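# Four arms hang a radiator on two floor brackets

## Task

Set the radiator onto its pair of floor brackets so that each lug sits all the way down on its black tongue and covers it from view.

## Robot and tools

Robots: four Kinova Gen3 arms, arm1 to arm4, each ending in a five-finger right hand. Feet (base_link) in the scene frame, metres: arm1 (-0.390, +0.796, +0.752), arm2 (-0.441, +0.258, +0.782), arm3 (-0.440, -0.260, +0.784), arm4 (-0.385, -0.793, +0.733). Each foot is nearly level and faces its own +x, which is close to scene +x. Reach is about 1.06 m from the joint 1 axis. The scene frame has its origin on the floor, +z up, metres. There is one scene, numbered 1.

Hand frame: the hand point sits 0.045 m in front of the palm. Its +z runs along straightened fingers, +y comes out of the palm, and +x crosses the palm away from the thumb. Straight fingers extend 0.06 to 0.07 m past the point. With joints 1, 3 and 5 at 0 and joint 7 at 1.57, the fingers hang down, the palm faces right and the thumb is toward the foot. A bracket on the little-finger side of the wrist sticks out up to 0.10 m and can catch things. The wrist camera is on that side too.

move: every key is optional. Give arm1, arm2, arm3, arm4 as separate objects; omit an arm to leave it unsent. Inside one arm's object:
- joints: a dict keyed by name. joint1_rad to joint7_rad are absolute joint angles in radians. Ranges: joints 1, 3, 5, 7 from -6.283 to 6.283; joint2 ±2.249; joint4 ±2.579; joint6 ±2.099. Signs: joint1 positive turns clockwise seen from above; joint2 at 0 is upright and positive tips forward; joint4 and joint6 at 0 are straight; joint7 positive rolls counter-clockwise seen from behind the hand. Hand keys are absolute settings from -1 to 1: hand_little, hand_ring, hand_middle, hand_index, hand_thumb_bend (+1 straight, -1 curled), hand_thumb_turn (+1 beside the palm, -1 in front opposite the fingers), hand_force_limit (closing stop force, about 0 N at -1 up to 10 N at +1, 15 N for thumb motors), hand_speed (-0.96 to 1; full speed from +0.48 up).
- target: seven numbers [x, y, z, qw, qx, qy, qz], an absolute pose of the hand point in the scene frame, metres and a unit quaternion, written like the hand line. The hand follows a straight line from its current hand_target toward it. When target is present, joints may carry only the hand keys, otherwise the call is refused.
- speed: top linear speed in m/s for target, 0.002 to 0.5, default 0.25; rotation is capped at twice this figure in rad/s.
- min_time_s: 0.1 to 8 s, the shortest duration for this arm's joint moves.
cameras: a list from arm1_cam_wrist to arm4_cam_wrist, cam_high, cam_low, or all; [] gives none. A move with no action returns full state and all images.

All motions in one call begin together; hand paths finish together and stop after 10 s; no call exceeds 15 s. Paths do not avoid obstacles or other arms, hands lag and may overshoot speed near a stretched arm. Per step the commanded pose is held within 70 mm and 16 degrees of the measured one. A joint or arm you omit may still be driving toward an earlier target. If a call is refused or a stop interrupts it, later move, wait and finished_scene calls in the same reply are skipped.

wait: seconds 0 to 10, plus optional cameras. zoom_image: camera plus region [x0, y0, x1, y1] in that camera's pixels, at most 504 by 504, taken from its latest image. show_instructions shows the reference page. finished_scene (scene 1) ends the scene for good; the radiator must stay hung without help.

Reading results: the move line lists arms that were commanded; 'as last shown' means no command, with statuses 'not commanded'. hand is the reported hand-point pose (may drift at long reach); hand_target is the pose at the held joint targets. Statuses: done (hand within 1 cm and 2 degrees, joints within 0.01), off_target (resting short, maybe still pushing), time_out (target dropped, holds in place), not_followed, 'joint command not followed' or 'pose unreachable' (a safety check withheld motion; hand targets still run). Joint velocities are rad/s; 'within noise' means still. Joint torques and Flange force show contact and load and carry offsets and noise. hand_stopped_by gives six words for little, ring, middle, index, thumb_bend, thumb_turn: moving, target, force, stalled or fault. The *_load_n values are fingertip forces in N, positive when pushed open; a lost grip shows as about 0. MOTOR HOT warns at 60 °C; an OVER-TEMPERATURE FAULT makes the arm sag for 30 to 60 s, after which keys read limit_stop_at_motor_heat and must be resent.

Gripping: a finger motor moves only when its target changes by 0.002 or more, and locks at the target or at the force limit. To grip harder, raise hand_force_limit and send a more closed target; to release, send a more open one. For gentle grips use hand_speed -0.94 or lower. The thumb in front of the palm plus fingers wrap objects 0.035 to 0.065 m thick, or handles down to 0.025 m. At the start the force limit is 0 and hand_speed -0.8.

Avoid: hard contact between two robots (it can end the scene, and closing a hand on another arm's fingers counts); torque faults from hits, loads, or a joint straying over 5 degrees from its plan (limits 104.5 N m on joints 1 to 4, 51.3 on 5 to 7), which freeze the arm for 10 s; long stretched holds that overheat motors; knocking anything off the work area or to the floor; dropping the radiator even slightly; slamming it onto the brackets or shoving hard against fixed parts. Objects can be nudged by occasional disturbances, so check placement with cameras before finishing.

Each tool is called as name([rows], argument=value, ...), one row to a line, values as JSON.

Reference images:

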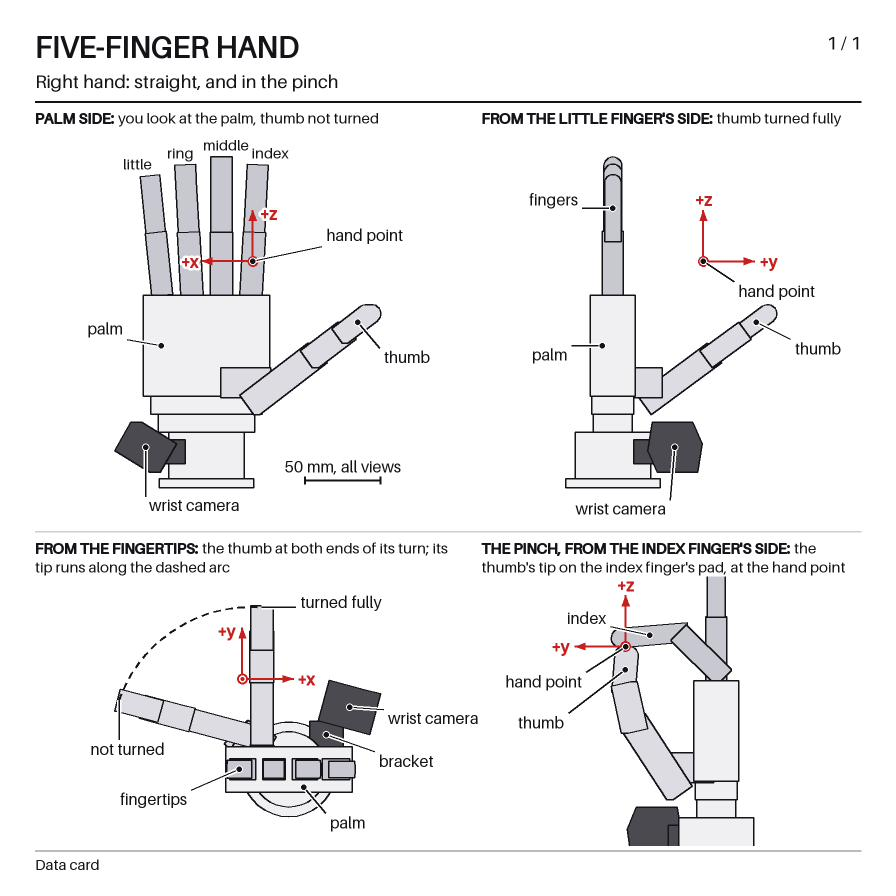

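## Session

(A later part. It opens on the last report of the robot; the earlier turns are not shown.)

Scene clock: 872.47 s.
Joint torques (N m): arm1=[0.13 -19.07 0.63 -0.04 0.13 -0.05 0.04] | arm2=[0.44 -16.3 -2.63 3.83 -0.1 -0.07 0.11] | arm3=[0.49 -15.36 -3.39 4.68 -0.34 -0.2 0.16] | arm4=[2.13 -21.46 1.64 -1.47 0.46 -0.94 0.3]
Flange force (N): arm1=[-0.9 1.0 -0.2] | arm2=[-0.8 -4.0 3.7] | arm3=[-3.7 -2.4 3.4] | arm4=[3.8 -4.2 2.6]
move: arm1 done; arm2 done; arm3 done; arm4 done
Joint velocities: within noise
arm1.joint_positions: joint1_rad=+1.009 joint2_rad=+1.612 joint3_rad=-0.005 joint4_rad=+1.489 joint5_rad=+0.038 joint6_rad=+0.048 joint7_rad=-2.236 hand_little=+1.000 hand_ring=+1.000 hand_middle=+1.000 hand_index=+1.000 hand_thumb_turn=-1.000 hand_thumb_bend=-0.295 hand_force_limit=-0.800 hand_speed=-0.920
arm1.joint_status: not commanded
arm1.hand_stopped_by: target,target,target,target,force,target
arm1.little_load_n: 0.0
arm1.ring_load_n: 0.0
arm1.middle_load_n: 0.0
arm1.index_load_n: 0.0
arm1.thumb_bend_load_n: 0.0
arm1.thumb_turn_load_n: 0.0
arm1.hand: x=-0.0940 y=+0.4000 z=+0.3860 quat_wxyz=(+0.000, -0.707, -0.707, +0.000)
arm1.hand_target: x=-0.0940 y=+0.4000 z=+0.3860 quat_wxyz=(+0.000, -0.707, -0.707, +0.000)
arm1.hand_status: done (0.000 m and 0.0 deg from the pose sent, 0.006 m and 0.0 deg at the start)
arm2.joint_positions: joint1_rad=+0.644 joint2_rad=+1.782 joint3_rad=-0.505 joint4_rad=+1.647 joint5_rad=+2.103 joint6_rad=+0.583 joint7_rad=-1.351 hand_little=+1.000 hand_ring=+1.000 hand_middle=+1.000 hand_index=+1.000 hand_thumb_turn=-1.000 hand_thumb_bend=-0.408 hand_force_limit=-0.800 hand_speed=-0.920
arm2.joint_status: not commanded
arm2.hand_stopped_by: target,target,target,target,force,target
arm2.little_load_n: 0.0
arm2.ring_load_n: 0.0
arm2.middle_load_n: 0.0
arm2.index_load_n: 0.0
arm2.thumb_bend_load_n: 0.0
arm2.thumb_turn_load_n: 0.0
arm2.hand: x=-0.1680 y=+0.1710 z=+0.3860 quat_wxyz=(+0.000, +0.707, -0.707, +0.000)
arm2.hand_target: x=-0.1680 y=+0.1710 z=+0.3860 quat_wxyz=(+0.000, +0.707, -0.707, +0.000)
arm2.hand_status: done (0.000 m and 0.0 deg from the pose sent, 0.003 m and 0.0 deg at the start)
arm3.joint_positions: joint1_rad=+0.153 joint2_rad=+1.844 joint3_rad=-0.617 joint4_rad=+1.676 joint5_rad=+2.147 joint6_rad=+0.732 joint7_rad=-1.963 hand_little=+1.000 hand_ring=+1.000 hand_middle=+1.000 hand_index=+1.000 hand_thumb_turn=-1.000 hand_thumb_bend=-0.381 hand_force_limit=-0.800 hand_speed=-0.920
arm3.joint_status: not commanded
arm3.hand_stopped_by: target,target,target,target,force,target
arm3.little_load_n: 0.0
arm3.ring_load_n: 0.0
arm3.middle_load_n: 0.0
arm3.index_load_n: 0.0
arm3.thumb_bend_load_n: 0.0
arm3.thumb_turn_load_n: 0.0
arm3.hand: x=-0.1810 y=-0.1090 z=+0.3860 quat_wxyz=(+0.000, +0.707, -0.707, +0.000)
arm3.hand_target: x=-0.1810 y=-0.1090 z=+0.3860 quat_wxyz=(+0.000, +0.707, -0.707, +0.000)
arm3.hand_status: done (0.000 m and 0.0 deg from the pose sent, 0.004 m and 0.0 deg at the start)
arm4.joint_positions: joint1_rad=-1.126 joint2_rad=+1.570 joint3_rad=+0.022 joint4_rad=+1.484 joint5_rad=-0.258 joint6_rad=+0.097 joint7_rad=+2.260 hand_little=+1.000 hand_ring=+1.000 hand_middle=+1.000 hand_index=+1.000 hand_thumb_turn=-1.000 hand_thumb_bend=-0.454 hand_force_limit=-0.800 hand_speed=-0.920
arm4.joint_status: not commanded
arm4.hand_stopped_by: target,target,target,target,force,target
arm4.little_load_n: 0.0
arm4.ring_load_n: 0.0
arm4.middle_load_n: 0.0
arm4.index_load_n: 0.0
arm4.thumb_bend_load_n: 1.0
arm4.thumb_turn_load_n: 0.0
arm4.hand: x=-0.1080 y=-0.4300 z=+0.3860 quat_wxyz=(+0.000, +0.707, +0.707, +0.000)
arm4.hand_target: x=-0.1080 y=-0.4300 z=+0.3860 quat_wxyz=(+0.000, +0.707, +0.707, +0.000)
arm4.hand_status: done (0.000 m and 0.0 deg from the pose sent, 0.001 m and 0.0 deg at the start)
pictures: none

move(arm1={"target": [-0.090, 0.40, 0.386, 0, 0.7071, 0.7071, 0], "speed": 0.02}, arm2={"target": [-0.170, 0.171, 0.386, 0, 0.7071, -0.7071, 0], "speed": 0.02}, arm3={"target": [-0.183, -0.109, 0.386, 0, 0.7071, -0.7071, 0], "speed": 0.02}, arm4={"target": [-0.107, -0.43, 0.386, 0, 0.7071, 0.7071, 0], "speed": 0.02}, cameras=["cam_low","cam_high"])

Scene clock: 877.27 s.
Joint torques (N m): arm1=[-5.93 -20.62 -7.03 -5.36 0.52 -2.49 0.71] | arm2=[2.37 -11.26 3.27 11.33 -2.3 1.2 0.76] | arm3=[-1.05 -6.12 -0.64 15.44 -3.4 -1.36 0.91] | arm4=[8.53 -21.2 10.28 -5.83 1.54 -4.12 1.06]
Flange force (N): arm1=[0.0 -14.6 -9.6] | arm2=[-2.3 -20.5 12.2] | arm3=[-7.7 -21.1 12.0] | arm4=[4.0 -22.4 -8.2]
move: arm1 done; arm2 done; arm3 done; arm4 done
Joint velocities: within noise
arm1.joint_positions: joint1_rad=+1.002 joint2_rad=+1.613 joint3_rad=-0.005 joint4_rad=+1.482 joint5_rad=+0.035 joint6_rad=+0.055 joint7_rad=-2.240 hand_little=+1.000 hand_ring=+1.000 hand_middle=+1.000 hand_index=+1.000 hand_thumb_turn=-1.000 hand_thumb_bend=-0.295 hand_force_limit=-0.800 hand_speed=-0.920
arm1.joint_status: not commanded
arm1.hand_stopped_by: target,target,target,target,force,target
arm1.little_load_n: 0.0
arm1.ring_load_n: 0.0
arm1.middle_load_n: 0.0
arm1.index_load_n: 0.0
arm1.thumb_bend_load_n: 0.5
arm1.thumb_turn_load_n: 0.0
arm1.hand: x=-0.0901 y=+0.4000 z=+0.3860 quat_wxyz=(+0.000, -0.707, -0.707, +0.000)
arm1.hand_target: x=-0.0900 y=+0.4000 z=+0.3860 quat_wxyz=(+0.000, -0.707, -0.707, +0.000)
arm1.hand_status: done (0.000 m and 0.0 deg from the pose sent, 0.004 m and 0.0 deg at the start)
arm2.joint_positions: joint1_rad=+0.649 joint2_rad=+1.783 joint3_rad=-0.506 joint4_rad=+1.652 joint5_rad=+2.111 joint6_rad=+0.587 joint7_rad=-1.357 hand_little=+1.000 hand_ring=+1.000 hand_middle=+1.000 hand_index=+1.000 hand_thumb_turn=-1.000 hand_thumb_bend=-0.408 hand_force_limit=-0.800 hand_speed=-0.920
arm2.joint_status: not commanded
arm2.hand_stopped_by: target,target,target,target,force,target
arm2.little_load_n: 0.0
arm2.ring_load_n: 0.0
arm2.middle_load_n: 0.0
arm2.index_load_n: 0.0
arm2.thumb_bend_load_n: 0.0
arm2.thumb_turn_load_n: 0.0
arm2.hand: x=-0.1700 y=+0.1710 z=+0.3860 quat_wxyz=(+0.000, +0.707, -0.707, +0.000)
arm2.hand_target: x=-0.1700 y=+0.1710 z=+0.3860 quat_wxyz=(+0.000, +0.707, -0.707, +0.000)
arm2.hand_status: done (0.000 m and 0.0 deg from the pose sent, 0.002 m and 0.0 deg at the start)
arm3.joint_positions: joint1_rad=+0.154 joint2_rad=+1.846 joint3_rad=-0.618 joint4_rad=+1.681 joint5_rad=+2.154 joint6_rad=+0.737 joint7_rad=-1.969 hand_little=+1.000 hand_ring=+1.000 hand_middle=+1.000 hand_index=+1.000 hand_thumb_turn=-1.000 hand_thumb_bend=-0.381 hand_force_limit=-0.800 hand_speed=-0.920
arm3.joint_status: not commanded
arm3.hand_stopped_by: target,target,target,target,force,target
arm3.little_load_n: 0.0
arm3.ring_load_n: 0.0
arm3.middle_load_n: 0.0
arm3.index_load_n: 0.0
arm3.thumb_bend_load_n: 0.0
arm3.thumb_turn_load_n: 0.0
arm3.hand: x=-0.1830 y=-0.1090 z=+0.3860 quat_wxyz=(+0.000, +0.707, -0.707, +0.000)
arm3.hand_target: x=-0.1830 y=-0.1090 z=+0.3860 quat_wxyz=(+0.000, +0.707, -0.707, +0.000)
arm3.hand_status: done (0.000 m and 0.0 deg from the pose sent, 0.002 m and 0.0 deg at the start)
arm4.joint_positions: joint1_rad=-1.124 joint2_rad=+1.571 joint3_rad=+0.023 joint4_rad=+1.482 joint5_rad=-0.257 joint6_rad=+0.099 joint7_rad=+2.261 hand_little=+1.000 hand_ring=+1.000 hand_middle=+1.000 hand_index=+1.000 hand_thumb_turn=-1.000 hand_thumb_bend=-0.454 hand_force_limit=-0.800 hand_speed=-0.920
arm4.joint_status: not commanded
arm4.hand_stopped_by: target,target,target,target,force,target
arm4.little_load_n: 0.0
arm4.ring_load_n: 0.0
arm4.middle_load_n: 0.0
arm4.index_load_n: 0.0
arm4.thumb_bend_load_n: 1.0
arm4.thumb_turn_load_n: 0.0
arm4.hand: x=-0.1070 y=-0.4300 z=+0.3860 quat_wxyz=(+0.000, +0.707, +0.707, +0.000)
arm4.hand_target: x=-0.1070 y=-0.4300 z=+0.3860 quat_wxyz=(+0.000, +0.707, +0.707, +0.000)
arm4.hand_status: done (0.000 m and 0.0 deg from the pose sent, 0.001 m and 0.0 deg at the start)
pictures: cam_high, cam_low

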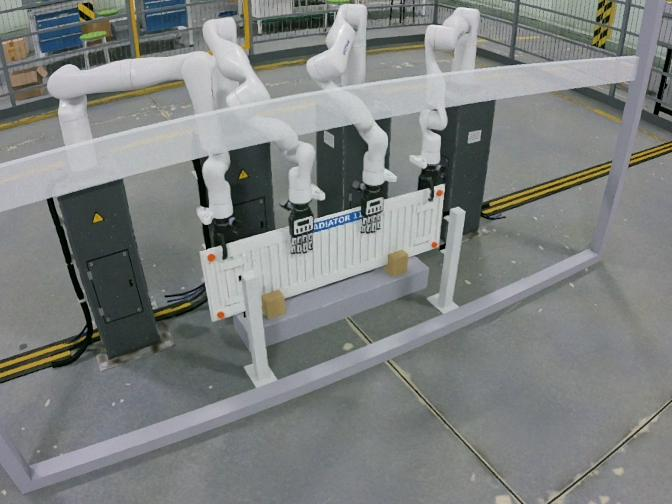

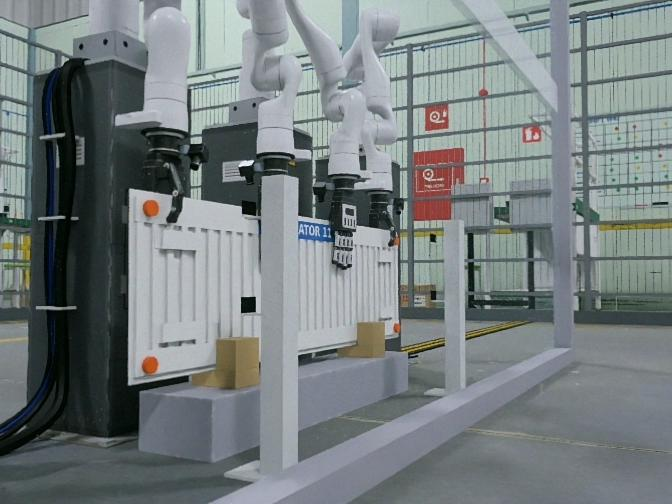

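move(arm1={"target": [-0.0883, 0.40, 0.387, 0, 0.7071, 0.7071, 0], "speed": 0.02}, arm2={"target": [-0.1712, 0.171, 0.385, 0, 0.7071, -0.7071, 0], "speed": 0.02}, arm3={"target": [-0.1842, -0.109, 0.385, 0, 0.7071, -0.7071, 0], "speed": 0.02}, arm4={"target": [-0.1058, -0.43, 0.387, 0, 0.7071, 0.7071, 0], "speed": 0.02})

move(arm1={"joints": {"hand_thumb_bend": -0.98, "hand_speed": -0.94, "hand_force_limit": 0.7}}, arm2={"joints": {"hand_thumb_bend": -0.98, "hand_speed": -0.94, "hand_force_limit": 0.7}}, arm3={"joints": {"hand_thumb_bend": -0.98, "hand_speed": -0.94, "hand_force_limit": 0.7}}, arm4={"joints": {"hand_thumb_bend": -0.98, "hand_speed": -0.94, "hand_force_limit": 0.7}})

Scene clock: 883.70 s.
Joint torques (N m): arm1=[-12.71 -32.49 -15.46 -8.25 0.86 -4.22 1.32] | arm2=[3.28 0.76 10.9 12.47 -3.27 2.65 1.15] | arm3=[-3.87 9.57 3.69 19.02 -5.06 -2.87 1.28] | arm4=[12.95 -30.81 17.17 -4.4 2.2 -3.73 1.19]
Flange force (N): arm1=[-6.1 -27.6 11.6] | arm2=[-2.0 -30.6 -12.3] | arm3=[-3.9 -34.1 -13.6] | arm4=[11.2 -30.2 18.0]
move: arm1 done; arm2 done; arm3 done; arm4 done
Joint velocities: within noise
arm1.joint_positions: joint1_rad=+0.999 joint2_rad=+1.610 joint3_rad=-0.005 joint4_rad=+1.481 joint5_rad=+0.033 joint6_rad=+0.058 joint7_rad=-2.241 hand_little=+1.000 hand_ring=+1.000 hand_middle=+1.000 hand_index=+1.000 hand_thumb_turn=-1.000 hand_thumb_bend=-0.295 hand_force_limit=-0.800 hand_speed=-0.920
arm1.joint_status: not commanded
arm1.hand_stopped_by: target,target,target,target,force,target
arm1.little_load_n: 0.0
arm1.ring_load_n: 0.0
arm1.middle_load_n: 0.0
arm1.index_load_n: 0.0
arm1.thumb_bend_load_n: 0.0
arm1.thumb_turn_load_n: 0.0
arm1.hand: x=-0.0884 y=+0.4000 z=+0.3870 quat_wxyz=(+0.000, -0.707, -0.707, +0.000)
arm1.hand_target: x=-0.0883 y=+0.4000 z=+0.3870 quat_wxyz=(+0.000, -0.707, -0.707, +0.000)
arm1.hand_status: done (0.000 m and 0.0 deg from the pose sent, 0.002 m and 0.0 deg at the start)
arm2.joint_positions: joint1_rad=+0.651 joint2_rad=+1.786 joint3_rad=-0.506 joint4_rad=+1.653 joint5_rad=+2.117 joint6_rad=+0.589 joint7_rad=-1.359 hand_little=+1.000 hand_ring=+1.000 hand_middle=+1.000 hand_index=+1.000 hand_thumb_turn=-1.000 hand_thumb_bend=-0.408 hand_force_limit=-0.800 hand_speed=-0.920
arm2.joint_status: not commanded
arm2.hand_stopped_by: target,target,target,target,force,target
arm2.little_load_n: 0.0
arm2.ring_load_n: 0.0
arm2.middle_load_n: 0.0
arm2.index_load_n: 0.0
arm2.thumb_bend_load_n: 0.0
arm2.thumb_turn_load_n: 0.0
arm2.hand: x=-0.1712 y=+0.1710 z=+0.3850 quat_wxyz=(+0.000, +0.707, -0.707, +0.000)
arm2.hand_target: x=-0.1712 y=+0.1710 z=+0.3850 quat_wxyz=(+0.000, +0.707, -0.707, +0.000)
arm2.hand_status: done (0.000 m and 0.0 deg from the pose sent, 0.002 m and 0.0 deg at the start)
arm3.joint_positions: joint1_rad=+0.155 joint2_rad=+1.849 joint3_rad=-0.618 joint4_rad=+1.681 joint5_rad=+2.158 joint6_rad=+0.738 joint7_rad=-1.972 hand_little=+1.000 hand_ring=+1.000 hand_middle=+1.000 hand_index=+1.000 hand_thumb_turn=-1.000 hand_thumb_bend=-0.381 hand_force_limit=-0.800 hand_speed=-0.920
arm3.joint_status: not commanded
arm3.hand_stopped_by: target,target,target,target,force,target
arm3.little_load_n: 0.0
arm3.ring_load_n: 0.0
arm3.middle_load_n: -0.5
arm3.index_load_n: 0.0
arm3.thumb_bend_load_n: 0.0
arm3.thumb_turn_load_n: 0.0
arm3.hand: x=-0.1842 y=-0.1090 z=+0.3850 quat_wxyz=(+0.000, +0.707, -0.707, +0.000)
arm3.hand_target: x=-0.1842 y=-0.1090 z=+0.3850 quat_wxyz=(+0.000, +0.707, -0.707, +0.000)
arm3.hand_status: done (0.000 m and 0.0 deg from the pose sent, 0.002 m and 0.0 deg at the start)
arm4.joint_positions: joint1_rad=-1.122 joint2_rad=+1.568 joint3_rad=+0.023 joint4_rad=+1.482 joint5_rad=-0.256 joint6_rad=+0.100 joint7_rad=+2.262 hand_little=+1.000 hand_ring=+1.000 hand_middle=+1.000 hand_index=+1.000 hand_thumb_turn=-1.000 hand_thumb_bend=-0.454 hand_force_limit=-0.800 hand_speed=-0.920
arm4.joint_status: not commanded
arm4.hand_stopped_by: target,target,target,target,force,target
arm4.little_load_n: 0.0
arm4.ring_load_n: 0.0
arm4.middle_load_n: 0.0
arm4.index_load_n: -0.5
arm4.thumb_bend_load_n: 1.5
arm4.thumb_turn_load_n: 0.0
arm4.hand: x=-0.1058 y=-0.4300 z=+0.3870 quat_wxyz=(+0.000, +0.707, +0.707, +0.000)
arm4.hand_target: x=-0.1058 y=-0.4300 z=+0.3870 quat_wxyz=(+0.000, +0.707, +0.707, +0.000)
arm4.hand_status: done (0.000 m and 0.0 deg from the pose sent, 0.002 m and 0.0 deg at the start)
pictures: none

Scene clock: 886.70 s.
Joint torques (N m): arm1=[-12.83 -33.44 -15.11 -6.74 1.11 -3.45 1.58] | arm2=[2.8 0.5 10.51 11.61 -2.72 2.59 1.36] | arm3=[-4 9.17 3.78 18 -4.5 -2.63 1.45] | arm4=[12.52 -31.5 16.72 -3.53 2.25 -3.14 1.24]
Flange force (N): arm1=[-8.3 -25.9 17.6] | arm2=[-1.7 -29.0 -14.4] | arm3=[-3.5 -33.0 -15.8] | arm4=[12.0 -28.8 21.7]
move: arm1 off_target; arm2 off_target; arm3 off_target; arm4 off_target
Joint velocities: within noise
arm1.joint_positions: joint1_rad=+0.999 joint2_rad=+1.610 joint3_rad=-0.005 joint4_rad=+1.481 joint5_rad=+0.033 joint6_rad=+0.058 joint7_rad=-2.241 hand_little=+1.000 hand_ring=+1.000 hand_middle=+1.000 hand_index=+1.000 hand_thumb_turn=-1.000 hand_thumb_bend=-0.511 hand_force_limit=+0.700 hand_speed=-0.940
arm1.joint_status: hand_thumb_bend off_target (ended at -0.511, target -0.980); the others done
arm1.hand_stopped_by: target,target,target,target,force,target
arm1.little_load_n: 0.0
arm1.ring_load_n: -0.5
arm1.middle_load_n: 0.0
arm1.index_load_n: 0.0
arm1.thumb_bend_load_n: 12.5
arm1.thumb_turn_load_n: 1.5
arm1.hand: x=-0.0883 y=+0.4000 z=+0.3870 quat_wxyz=(+0.000, -0.707, -0.707, +0.000)
arm1.hand_target: x=-0.0883 y=+0.4000 z=+0.3870 quat_wxyz=(+0.000, -0.707, -0.707, +0.000)
arm1.hand_status: not commanded
arm2.joint_positions: joint1_rad=+0.651 joint2_rad=+1.786 joint3_rad=-0.506 joint4_rad=+1.653 joint5_rad=+2.117 joint6_rad=+0.589 joint7_rad=-1.359 hand_little=+1.000 hand_ring=+1.000 hand_middle=+1.000 hand_index=+1.000 hand_thumb_turn=-1.000 hand_thumb_bend=-0.536 hand_force_limit=+0.700 hand_speed=-0.940
arm2.joint_status: hand_thumb_bend off_target (ended at -0.536, target -0.980); the others done
arm2.hand_stopped_by: target,target,target,target,force,target
arm2.little_load_n: 0.0
arm2.ring_load_n: 0.0
arm2.middle_load_n: 0.0
arm2.index_load_n: 0.0
arm2.thumb_bend_load_n: 12.5
arm2.thumb_turn_load_n: 1.5
arm2.hand: x=-0.1712 y=+0.1710 z=+0.3850 quat_wxyz=(+0.000, +0.707, -0.707, +0.000)
arm2.hand_target: x=-0.1712 y=+0.1710 z=+0.3850 quat_wxyz=(+0.000, +0.707, -0.707, +0.000)
arm2.hand_status: not commanded
arm3.joint_positions: joint1_rad=+0.155 joint2_rad=+1.849 joint3_rad=-0.618 joint4_rad=+1.681 joint5_rad=+2.158 joint6_rad=+0.738 joint7_rad=-1.972 hand_little=+1.000 hand_ring=+1.000 hand_middle=+1.000 hand_index=+1.000 hand_thumb_turn=-1.000 hand_thumb_bend=-0.497 hand_force_limit=+0.700 hand_speed=-0.940
arm3.joint_status: hand_thumb_bend off_target (ended at -0.497, target -0.980); the others done
arm3.hand_stopped_by: target,target,target,target,force,target
arm3.little_load_n: 0.0
arm3.ring_load_n: 0.0
arm3.middle_load_n: 0.0
arm3.index_load_n: 0.0
arm3.thumb_bend_load_n: 12.0
arm3.thumb_turn_load_n: 1.5
arm3.hand: x=-0.1842 y=-0.1090 z=+0.3850 quat_wxyz=(+0.000, +0.707, -0.707, +0.000)
arm3.hand_target: x=-0.1842 y=-0.1090 z=+0.3850 quat_wxyz=(+0.000, +0.707, -0.707, +0.000)
arm3.hand_status: not commanded
arm4.joint_positions: joint1_rad=-1.122 joint2_rad=+1.568 joint3_rad=+0.023 joint4_rad=+1.482 joint5_rad=-0.256 joint6_rad=+0.100 joint7_rad=+2.262 hand_little=+1.000 hand_ring=+1.000 hand_middle=+1.000 hand_index=+1.000 hand_thumb_turn=-1.000 hand_thumb_bend=-0.523 hand_force_limit=+0.700 hand_speed=-0.940
arm4.joint_status: hand_thumb_bend off_target (ended at -0.523, target -0.980); the others done
arm4.hand_stopped_by: target,target,target,target,force,target
arm4.little_load_n: 0.0
arm4.ring_load_n: 0.0
arm4.middle_load_n: 0.0
arm4.index_load_n: 0.0
arm4.thumb_bend_load_n: 12.5
arm4.thumb_turn_load_n: 1.0
arm4.hand: x=-0.1058 y=-0.4300 z=+0.3870 quat_wxyz=(+0.000, +0.707, +0.707, +0.000)
arm4.hand_target: x=-0.1058 y=-0.4300 z=+0.3870 quat_wxyz=(+0.000, +0.707, +0.707, +0.000)
arm4.hand_status: not commanded
pictures: none

move(arm1={"target": [-0.0883, 0.40, 0.390, 0, 0.7071, 0.7071, 0], "speed": 0.02}, arm2={"target": [-0.1712, 0.171, 0.3895, 0, 0.7071, -0.7071, 0], "speed": 0.02}, arm3={"target": [-0.1842, -0.109, 0.3895, 0, 0.7071, -0.7071, 0], "speed": 0.02}, arm4={"target": [-0.1058, -0.43, 0.390, 0, 0.7071, 0.7071, 0], "speed": 0.02}, cameras=["cam_low","cam_high"])

zoom_image(camera="cam_low", region=[120, 320, 270, 420])

zoom_image(camera="cam_low", region=[310, 280, 430, 400])

Scene clock: 897.63 s.
Joint torques (N m): arm1=[-17.33 -28.87 -20.99 -12.33 1.4 -5.89 2.08] | arm2=[3.24 -10.06 5.83 20.89 -4.38 1.27 1.59] | arm3=[-3.99 -0.81 -2.59 28.19 -5.94 -3.97 1.75] | arm4=[11.52 -29.32 15.18 -8.35 2.33 -5.44 1.46]
Flange force (N): arm1=[-3.9 -39.8 -6.9] | arm2=[-1.8 -35.9 34.4] | arm3=[-8.0 -39.6 34.3] | arm4=[3.7 -31.4 5.2]
move: arm1 done; arm2 done; arm3 done; arm4 done
Joint velocities: within noise
arm1.joint_positions: joint1_rad=+0.999 joint2_rad=+1.603 joint3_rad=-0.005 joint4_rad=+1.488 joint5_rad=+0.033 joint6_rad=+0.058 joint7_rad=-2.241 hand_little=+1.000 hand_ring=+1.000 hand_middle=+1.000 hand_index=+1.000 hand_thumb_turn=-1.000 hand_thumb_bend=-0.511 hand_force_limit=+0.700 hand_speed=-0.940
arm1.joint_status: not commanded
arm1.hand_stopped_by: target,target,target,target,force,target
arm1.little_load_n: 0.0
arm1.ring_load_n: 0.0
arm1.middle_load_n: 0.0
arm1.index_load_n: 0.0
arm1.thumb_bend_load_n: 12.0
arm1.thumb_turn_load_n: 1.5
arm1.hand: x=-0.0883 y=+0.4000 z=+0.3900 quat_wxyz=(+0.000, -0.707, -0.707, +0.000)
arm1.hand_target: x=-0.0883 y=+0.4000 z=+0.3900 quat_wxyz=(+0.000, -0.707, -0.707, +0.000)
arm1.hand_status: done (0.000 m and 0.0 deg from the pose sent, 0.003 m and 0.0 deg at the start)
arm2.joint_positions: joint1_rad=+0.652 joint2_rad=+1.777 joint3_rad=-0.508 joint4_rad=+1.665 joint5_rad=+2.115 joint6_rad=+0.592 joint7_rad=-1.362 hand_little=+1.000 hand_ring=+1.000 hand_middle=+1.000 hand_index=+1.000 hand_thumb_turn=-1.000 hand_thumb_bend=-0.536 hand_force_limit=+0.700 hand_speed=-0.940
arm2.joint_status: not commanded
arm2.hand_stopped_by: target,target,target,target,force,target
arm2.little_load_n: 0.0
arm2.ring_load_n: 0.0
arm2.middle_load_n: 0.0
arm2.index_load_n: 0.0
arm2.thumb_bend_load_n: 12.0
arm2.thumb_turn_load_n: 1.5
arm2.hand: x=-0.1712 y=+0.1710 z=+0.3895 quat_wxyz=(+0.000, +0.707, -0.707, +0.000)
arm2.hand_target: x=-0.1712 y=+0.1710 z=+0.3895 quat_wxyz=(+0.000, +0.707, -0.707, +0.000)
arm2.hand_status: done (0.000 m and 0.0 deg from the pose sent, 0.005 m and 0.0 deg at the start)
arm3.joint_positions: joint1_rad=+0.156 joint2_rad=+1.840 joint3_rad=-0.620 joint4_rad=+1.693 joint5_rad=+2.156 joint6_rad=+0.743 joint7_rad=-1.976 hand_little=+1.000 hand_ring=+1.000 hand_middle=+1.000 hand_index=+1.000 hand_thumb_turn=-1.000 hand_thumb_bend=-0.497 hand_force_limit=+0.700 hand_speed=-0.940
arm3.joint_status: not commanded
arm3.hand_stopped_by: target,target,target,target,force,target
arm3.little_load_n: 0.0
arm3.ring_load_n: 0.0
arm3.middle_load_n: 0.0
arm3.index_load_n: 0.0
arm3.thumb_bend_load_n: 11.5
arm3.thumb_turn_load_n: 1.5
arm3.hand: x=-0.1842 y=-0.1090 z=+0.3895 quat_wxyz=(+0.000, +0.707, -0.707, +0.000)
arm3.hand_target: x=-0.1842 y=-0.1090 z=+0.3895 quat_wxyz=(+0.000, +0.707, -0.707, +0.000)
arm3.hand_status: done (0.000 m and 0.0 deg from the pose sent, 0.005 m and 0.0 deg at the start)
arm4.joint_positions: joint1_rad=-1.122 joint2_rad=+1.561 joint3_rad=+0.023 joint4_rad=+1.489 joint5_rad=-0.256 joint6_rad=+0.101 joint7_rad=+2.262 hand_little=+1.000 hand_ring=+1.000 hand_middle=+1.000 hand_index=+1.000 hand_thumb_turn=-1.000 hand_thumb_bend=-0.523 hand_force_limit=+0.700 hand_speed=-0.940
arm4.joint_status: not commanded
arm4.hand_stopped_by: target,target,target,target,force,target
arm4.little_load_n: 0.0
arm4.ring_load_n: 0.0
arm4.middle_load_n: 0.0
arm4.index_load_n: 0.0
arm4.thumb_bend_load_n: 12.5
arm4.thumb_turn_load_n: 1.0
arm4.hand: x=-0.1058 y=-0.4300 z=+0.3900 quat_wxyz=(+0.000, +0.707, +0.707, +0.000)
arm4.hand_target: x=-0.1058 y=-0.4300 z=+0.3900 quat_wxyz=(+0.000, +0.707, +0.707, +0.000)
arm4.hand_status: done (0.000 m and 0.0 deg from the pose sent, 0.003 m and 0.0 deg at the start)
pictures: cam_high, cam_low

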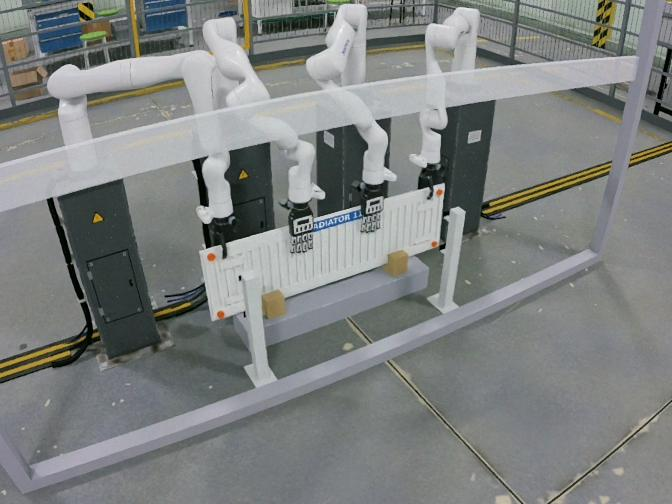

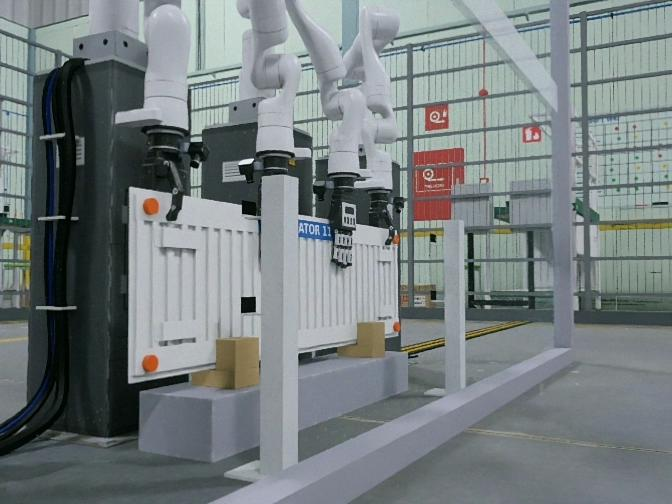

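Scaled by 3.360.

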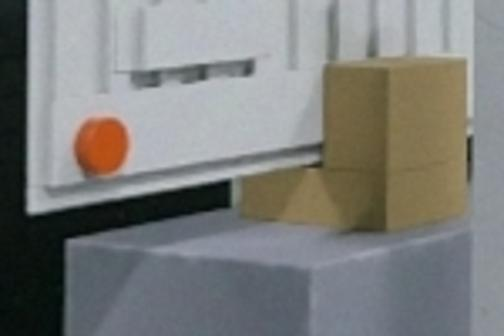

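Scaled by 4.200.

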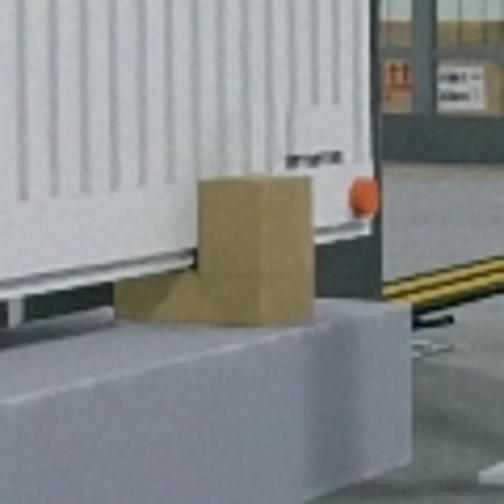

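move(arm1={"target": [-0.0883, 0.40, 0.3964, 0, 0.7071, 0.7071, 0], "speed": 0.02}, arm2={"target": [-0.1712, 0.171, 0.3945, 0, 0.7071, -0.7071, 0], "speed": 0.02}, arm3={"target": [-0.1842, -0.109, 0.3945, 0, 0.7071, -0.7071, 0], "speed": 0.02}, arm4={"target": [-0.1058, -0.43, 0.3960, 0, 0.7071, 0.7071, 0], "speed": 0.02}, cameras=["cam_low","cam_high"])

zoom_image(camera="cam_low", region=[120, 320, 270, 420])

zoom_image(camera="cam_low", region=[310, 280, 430, 400])

Scene clock: 903.87 s.
Joint torques (N m): arm1=[-16.19 -38.33 -19.36 -7.97 1.28 -4.2 1.86] | arm2=[2.98 -3.86 8.66 13.11 -2.89 2.24 1.38] | arm3=[-3.38 2.4 0.79 24.66 -5.61 -3.06 1.64] | arm4=[11.45 -33.9 15.54 -4.54 2.1 -3.37 1.22]
Flange force (N): arm1=[-11.4 -32.3 26.4] | arm2=[-2.6 -29.0 -1.2] | arm3=[-8.8 -37.9 16.8] | arm4=[9.5 -27.3 25.1]
move: arm1 done; arm2 done; arm3 done; arm4 done
Joint velocities: within noise
arm1.joint_positions: joint1_rad=+0.999 joint2_rad=+1.588 joint3_rad=-0.005 joint4_rad=+1.504 joint5_rad=+0.033 joint6_rad=+0.057 joint7_rad=-2.241 hand_little=+1.000 hand_ring=+1.000 hand_middle=+1.000 hand_index=+1.000 hand_thumb_turn=-1.000 hand_thumb_bend=-0.511 hand_force_limit=+0.700 hand_speed=-0.940
arm1.joint_status: not commanded
arm1.hand_stopped_by: target,target,target,target,force,target
arm1.little_load_n: 0.0
arm1.ring_load_n: 0.0
arm1.middle_load_n: 0.0
arm1.index_load_n: 0.0
arm1.thumb_bend_load_n: 12.5
arm1.thumb_turn_load_n: 1.0
arm1.hand: x=-0.0883 y=+0.4000 z=+0.3964 quat_wxyz=(+0.000, -0.707, -0.707, +0.000)
arm1.hand_target: x=-0.0883 y=+0.4000 z=+0.3964 quat_wxyz=(+0.000, -0.707, -0.707, +0.000)
arm1.hand_status: done (0.000 m and 0.0 deg from the pose sent, 0.006 m and 0.0 deg at the start)
arm2.joint_positions: joint1_rad=+0.654 joint2_rad=+1.766 joint3_rad=-0.511 joint4_rad=+1.678 joint5_rad=+2.114 joint6_rad=+0.596 joint7_rad=-1.365 hand_little=+1.000 hand_ring=+1.000 hand_middle=+1.000 hand_index=+1.000 hand_thumb_turn=-1.000 hand_thumb_bend=-0.536 hand_force_limit=+0.700 hand_speed=-0.940
arm2.joint_status: not commanded
arm2.hand_stopped_by: target,target,target,target,force,target
arm2.little_load_n: 0.0
arm2.ring_load_n: 0.0
arm2.middle_load_n: 0.0
arm2.index_load_n: 0.0
arm2.thumb_bend_load_n: 12.5
arm2.thumb_turn_load_n: 1.5
arm2.hand: x=-0.1712 y=+0.1710 z=+0.3945 quat_wxyz=(+0.000, +0.707, -0.707, +0.000)
arm2.hand_target: x=-0.1712 y=+0.1710 z=+0.3945 quat_wxyz=(+0.000, +0.707, -0.707, +0.000)
arm2.hand_status: done (0.000 m and 0.0 deg from the pose sent, 0.005 m and 0.0 deg at the start)
arm3.joint_positions: joint1_rad=+0.157 joint2_rad=+1.830 joint3_rad=-0.623 joint4_rad=+1.707 joint5_rad=+2.153 joint6_rad=+0.748 joint7_rad=-1.979 hand_little=+1.000 hand_ring=+1.000 hand_middle=+1.000 hand_index=+1.000 hand_thumb_turn=-1.000 hand_thumb_bend=-0.497 hand_force_limit=+0.700 hand_speed=-0.940
arm3.joint_status: not commanded
arm3.hand_stopped_by: target,target,target,target,force,target
arm3.little_load_n: 0.0
arm3.ring_load_n: 0.5
arm3.middle_load_n: 0.5
arm3.index_load_n: 0.0
arm3.thumb_bend_load_n: 12.0
arm3.thumb_turn_load_n: 1.5
arm3.hand: x=-0.1842 y=-0.1090 z=+0.3945 quat_wxyz=(+0.000, +0.707, -0.707, +0.000)
arm3.hand_target: x=-0.1842 y=-0.1090 z=+0.3945 quat_wxyz=(+0.000, +0.707, -0.707, +0.000)
arm3.hand_status: done (0.000 m and 0.0 deg from the pose sent, 0.005 m and 0.0 deg at the start)
arm4.joint_positions: joint1_rad=-1.122 joint2_rad=+1.547 joint3_rad=+0.023 joint4_rad=+1.503 joint5_rad=-0.256 joint6_rad=+0.101 joint7_rad=+2.262 hand_little=+1.000 hand_ring=+1.000 hand_middle=+1.000 hand_index=+1.000 hand_thumb_turn=-1.000 hand_thumb_bend=-0.523 hand_force_limit=+0.700 hand_speed=-0.940
arm4.joint_status: not commanded
arm4.hand_stopped_by: target,target,target,target,force,target
arm4.little_load_n: 0.0
arm4.ring_load_n: 0.0
arm4.middle_load_n: 0.0
arm4.index_load_n: 0.0
arm4.thumb_bend_load_n: 12.5
arm4.thumb_turn_load_n: 1.0
arm4.hand: x=-0.1058 y=-0.4300 z=+0.3960 quat_wxyz=(+0.000, +0.707, +0.707, +0.000)
arm4.hand_target: x=-0.1058 y=-0.4300 z=+0.3960 quat_wxyz=(+0.000, +0.707, +0.707, +0.000)
arm4.hand_status: done (0.000 m and 0.0 deg from the pose sent, 0.006 m and 0.0 deg at the start)
pictures: cam_high, cam_low

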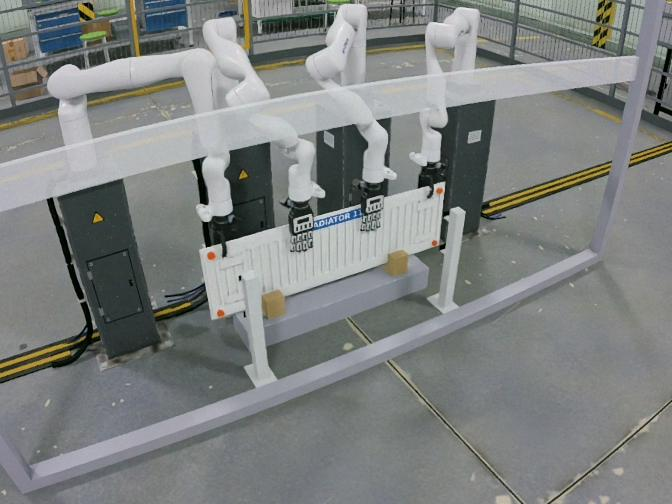

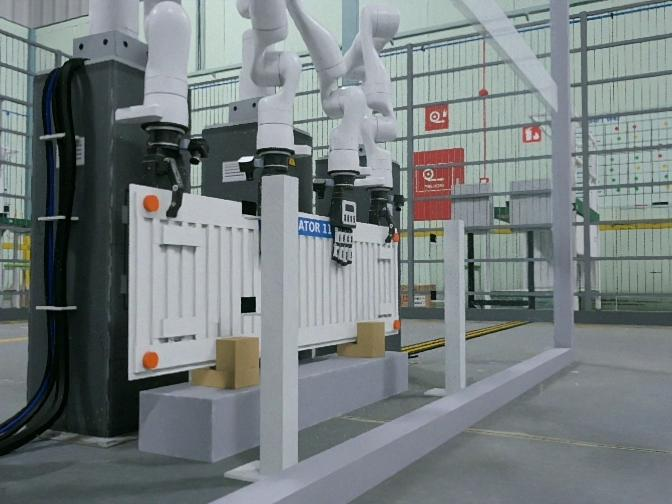

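Scaled by 3.360.

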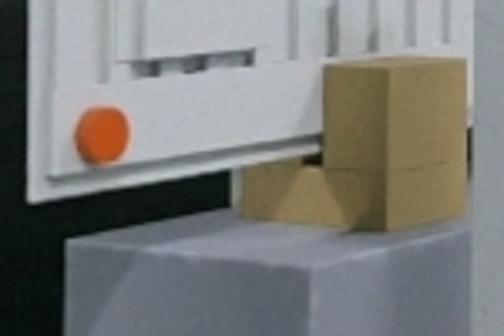

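Scaled by 4.200.

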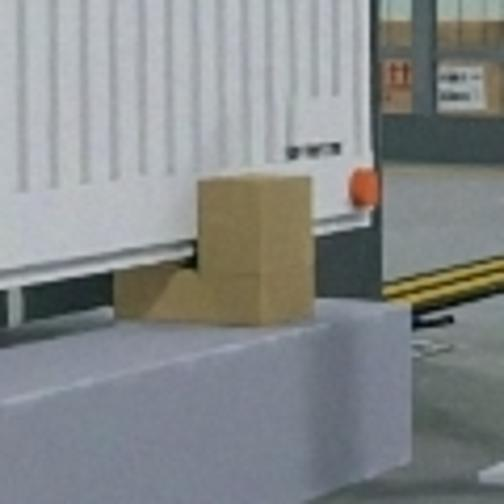

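move(arm1={"target": [-0.0883, 0.40, 0.4210, 0, 0.7071, 0.7071, 0], "speed": 0.03}, arm2={"target": [-0.1712, 0.171, 0.4200, 0, 0.7071, -0.7071, 0], "speed": 0.03}, arm3={"target": [-0.1842, -0.109, 0.4195, 0, 0.7071, -0.7071, 0], "speed": 0.03}, arm4={"target": [-0.1058, -0.43, 0.4208, 0, 0.7071, 0.7071, 0], "speed": 0.03})

Scene clock: 910.37 s.
Joint torques (N m): arm1=[-16.26 -32.19 -19.68 -13.96 1.38 -6.62 2] | arm2=[3.28 -10.45 5.82 19.97 -4.34 1.35 1.58] | arm3=[-4.74 0.48 -2.84 27.66 -6.02 -4.66 1.72] | arm4=[11.05 -32.02 14.96 -9.2 2.3 -5.65 1.49]
Flange force (N): arm1=[-0.5 -39.3 -1.2] | arm2=[-2.4 -34.6 29.8] | arm3=[-5.9 -40.0 26.7] | arm4=[2.1 -31.1 10.8]
move: arm1 done; arm2 done; arm3 done; arm4 done
Joint velocities: within noise
arm1.joint_positions: joint1_rad=+0.999 joint2_rad=+1.530 joint3_rad=-0.005 joint4_rad=+1.561 joint5_rad=+0.033 joint6_rad=+0.059 joint7_rad=-2.241 hand_little=+1.000 hand_ring=+1.000 hand_middle=+1.000 hand_index=+1.000 hand_thumb_turn=-1.000 hand_thumb_bend=-0.511 hand_force_limit=+0.700 hand_speed=-0.940
arm1.joint_status: not commanded
arm1.hand_stopped_by: target,target,target,target,force,target
arm1.little_load_n: 0.0
arm1.ring_load_n: 0.0
arm1.middle_load_n: 0.0
arm1.index_load_n: 0.0
arm1.thumb_bend_load_n: 12.0
arm1.thumb_turn_load_n: 2.0
arm1.hand: x=-0.0883 y=+0.4000 z=+0.4210 quat_wxyz=(+0.000, -0.707, -0.707, +0.000)
arm1.hand_target: x=-0.0883 y=+0.4000 z=+0.4210 quat_wxyz=(+0.000, -0.707, -0.707, +0.000)
arm1.hand_status: done (0.000 m and 0.0 deg from the pose sent, 0.025 m and 0.0 deg at the start)
arm2.joint_positions: joint1_rad=+0.660 joint2_rad=+1.711 joint3_rad=-0.524 joint4_rad=+1.744 joint5_rad=+2.101 joint6_rad=+0.613 joint7_rad=-1.377 hand_little=+1.000 hand_ring=+1.000 hand_middle=+1.000 hand_index=+1.000 hand_thumb_turn=-1.000 hand_thumb_bend=-0.536 hand_force_limit=+0.700 hand_speed=-0.940
arm2.joint_status: not commanded
arm2.hand_stopped_by: target,target,target,target,force,target
arm2.little_load_n: 0.5
arm2.ring_load_n: 0.0
arm2.middle_load_n: 0.0
arm2.index_load_n: 0.0
arm2.thumb_bend_load_n: 12.5
arm2.thumb_turn_load_n: 1.5
arm2.hand: x=-0.1712 y=+0.1710 z=+0.4200 quat_wxyz=(+0.000, +0.707, -0.707, +0.000)
arm2.hand_target: x=-0.1712 y=+0.1710 z=+0.4200 quat_wxyz=(+0.000, +0.707, -0.707, +0.000)
arm2.hand_status: done (0.000 m and 0.0 deg from the pose sent, 0.025 m and 0.0 deg at the start)
arm3.joint_positions: joint1_rad=+0.164 joint2_rad=+1.780 joint3_rad=-0.639 joint4_rad=+1.772 joint5_rad=+2.137 joint6_rad=+0.770 joint7_rad=-1.994 hand_little=+1.000 hand_ring=+1.000 hand_middle=+1.000 hand_index=+1.000 hand_thumb_turn=-1.000 hand_thumb_bend=-0.497 hand_force_limit=+0.700 hand_speed=-0.940
arm3.joint_status: not commanded
arm3.hand_stopped_by: target,target,target,target,force,target
arm3.little_load_n: 0.0
arm3.ring_load_n: 0.0
arm3.middle_load_n: 0.0
arm3.index_load_n: 0.0
arm3.thumb_bend_load_n: 11.5
arm3.thumb_turn_load_n: 1.5
arm3.hand: x=-0.1842 y=-0.1090 z=+0.4195 quat_wxyz=(+0.000, +0.707, -0.707, +0.000)
arm3.hand_target: x=-0.1842 y=-0.1090 z=+0.4195 quat_wxyz=(+0.000, +0.707, -0.707, +0.000)
arm3.hand_status: done (0.000 m and 0.0 deg from the pose sent, 0.025 m and 0.0 deg at the start)
arm4.joint_positions: joint1_rad=-1.123 joint2_rad=+1.488 joint3_rad=+0.025 joint4_rad=+1.557 joint5_rad=-0.256 joint6_rad=+0.106 joint7_rad=+2.262 hand_little=+1.000 hand_ring=+1.000 hand_middle=+1.000 hand_index=+1.000 hand_thumb_turn=-1.000 hand_thumb_bend=-0.523 hand_force_limit=+0.700 hand_speed=-0.940
arm4.joint_status: not commanded
arm4.hand_stopped_by: target,target,target,target,force,target
arm4.little_load_n: 0.0
arm4.ring_load_n: 0.0
arm4.middle_load_n: 0.0
arm4.index_load_n: 0.0
arm4.thumb_bend_load_n: 12.5
arm4.thumb_turn_load_n: 1.0
arm4.hand: x=-0.1058 y=-0.4300 z=+0.4208 quat_wxyz=(+0.000, +0.707, +0.707, +0.000)
arm4.hand_target: x=-0.1058 y=-0.4300 z=+0.4208 quat_wxyz=(+0.000, +0.707, +0.707, +0.000)
arm4.hand_status: done (0.000 m and 0.0 deg from the pose sent, 0.025 m and 0.0 deg at the start)
pictures: none


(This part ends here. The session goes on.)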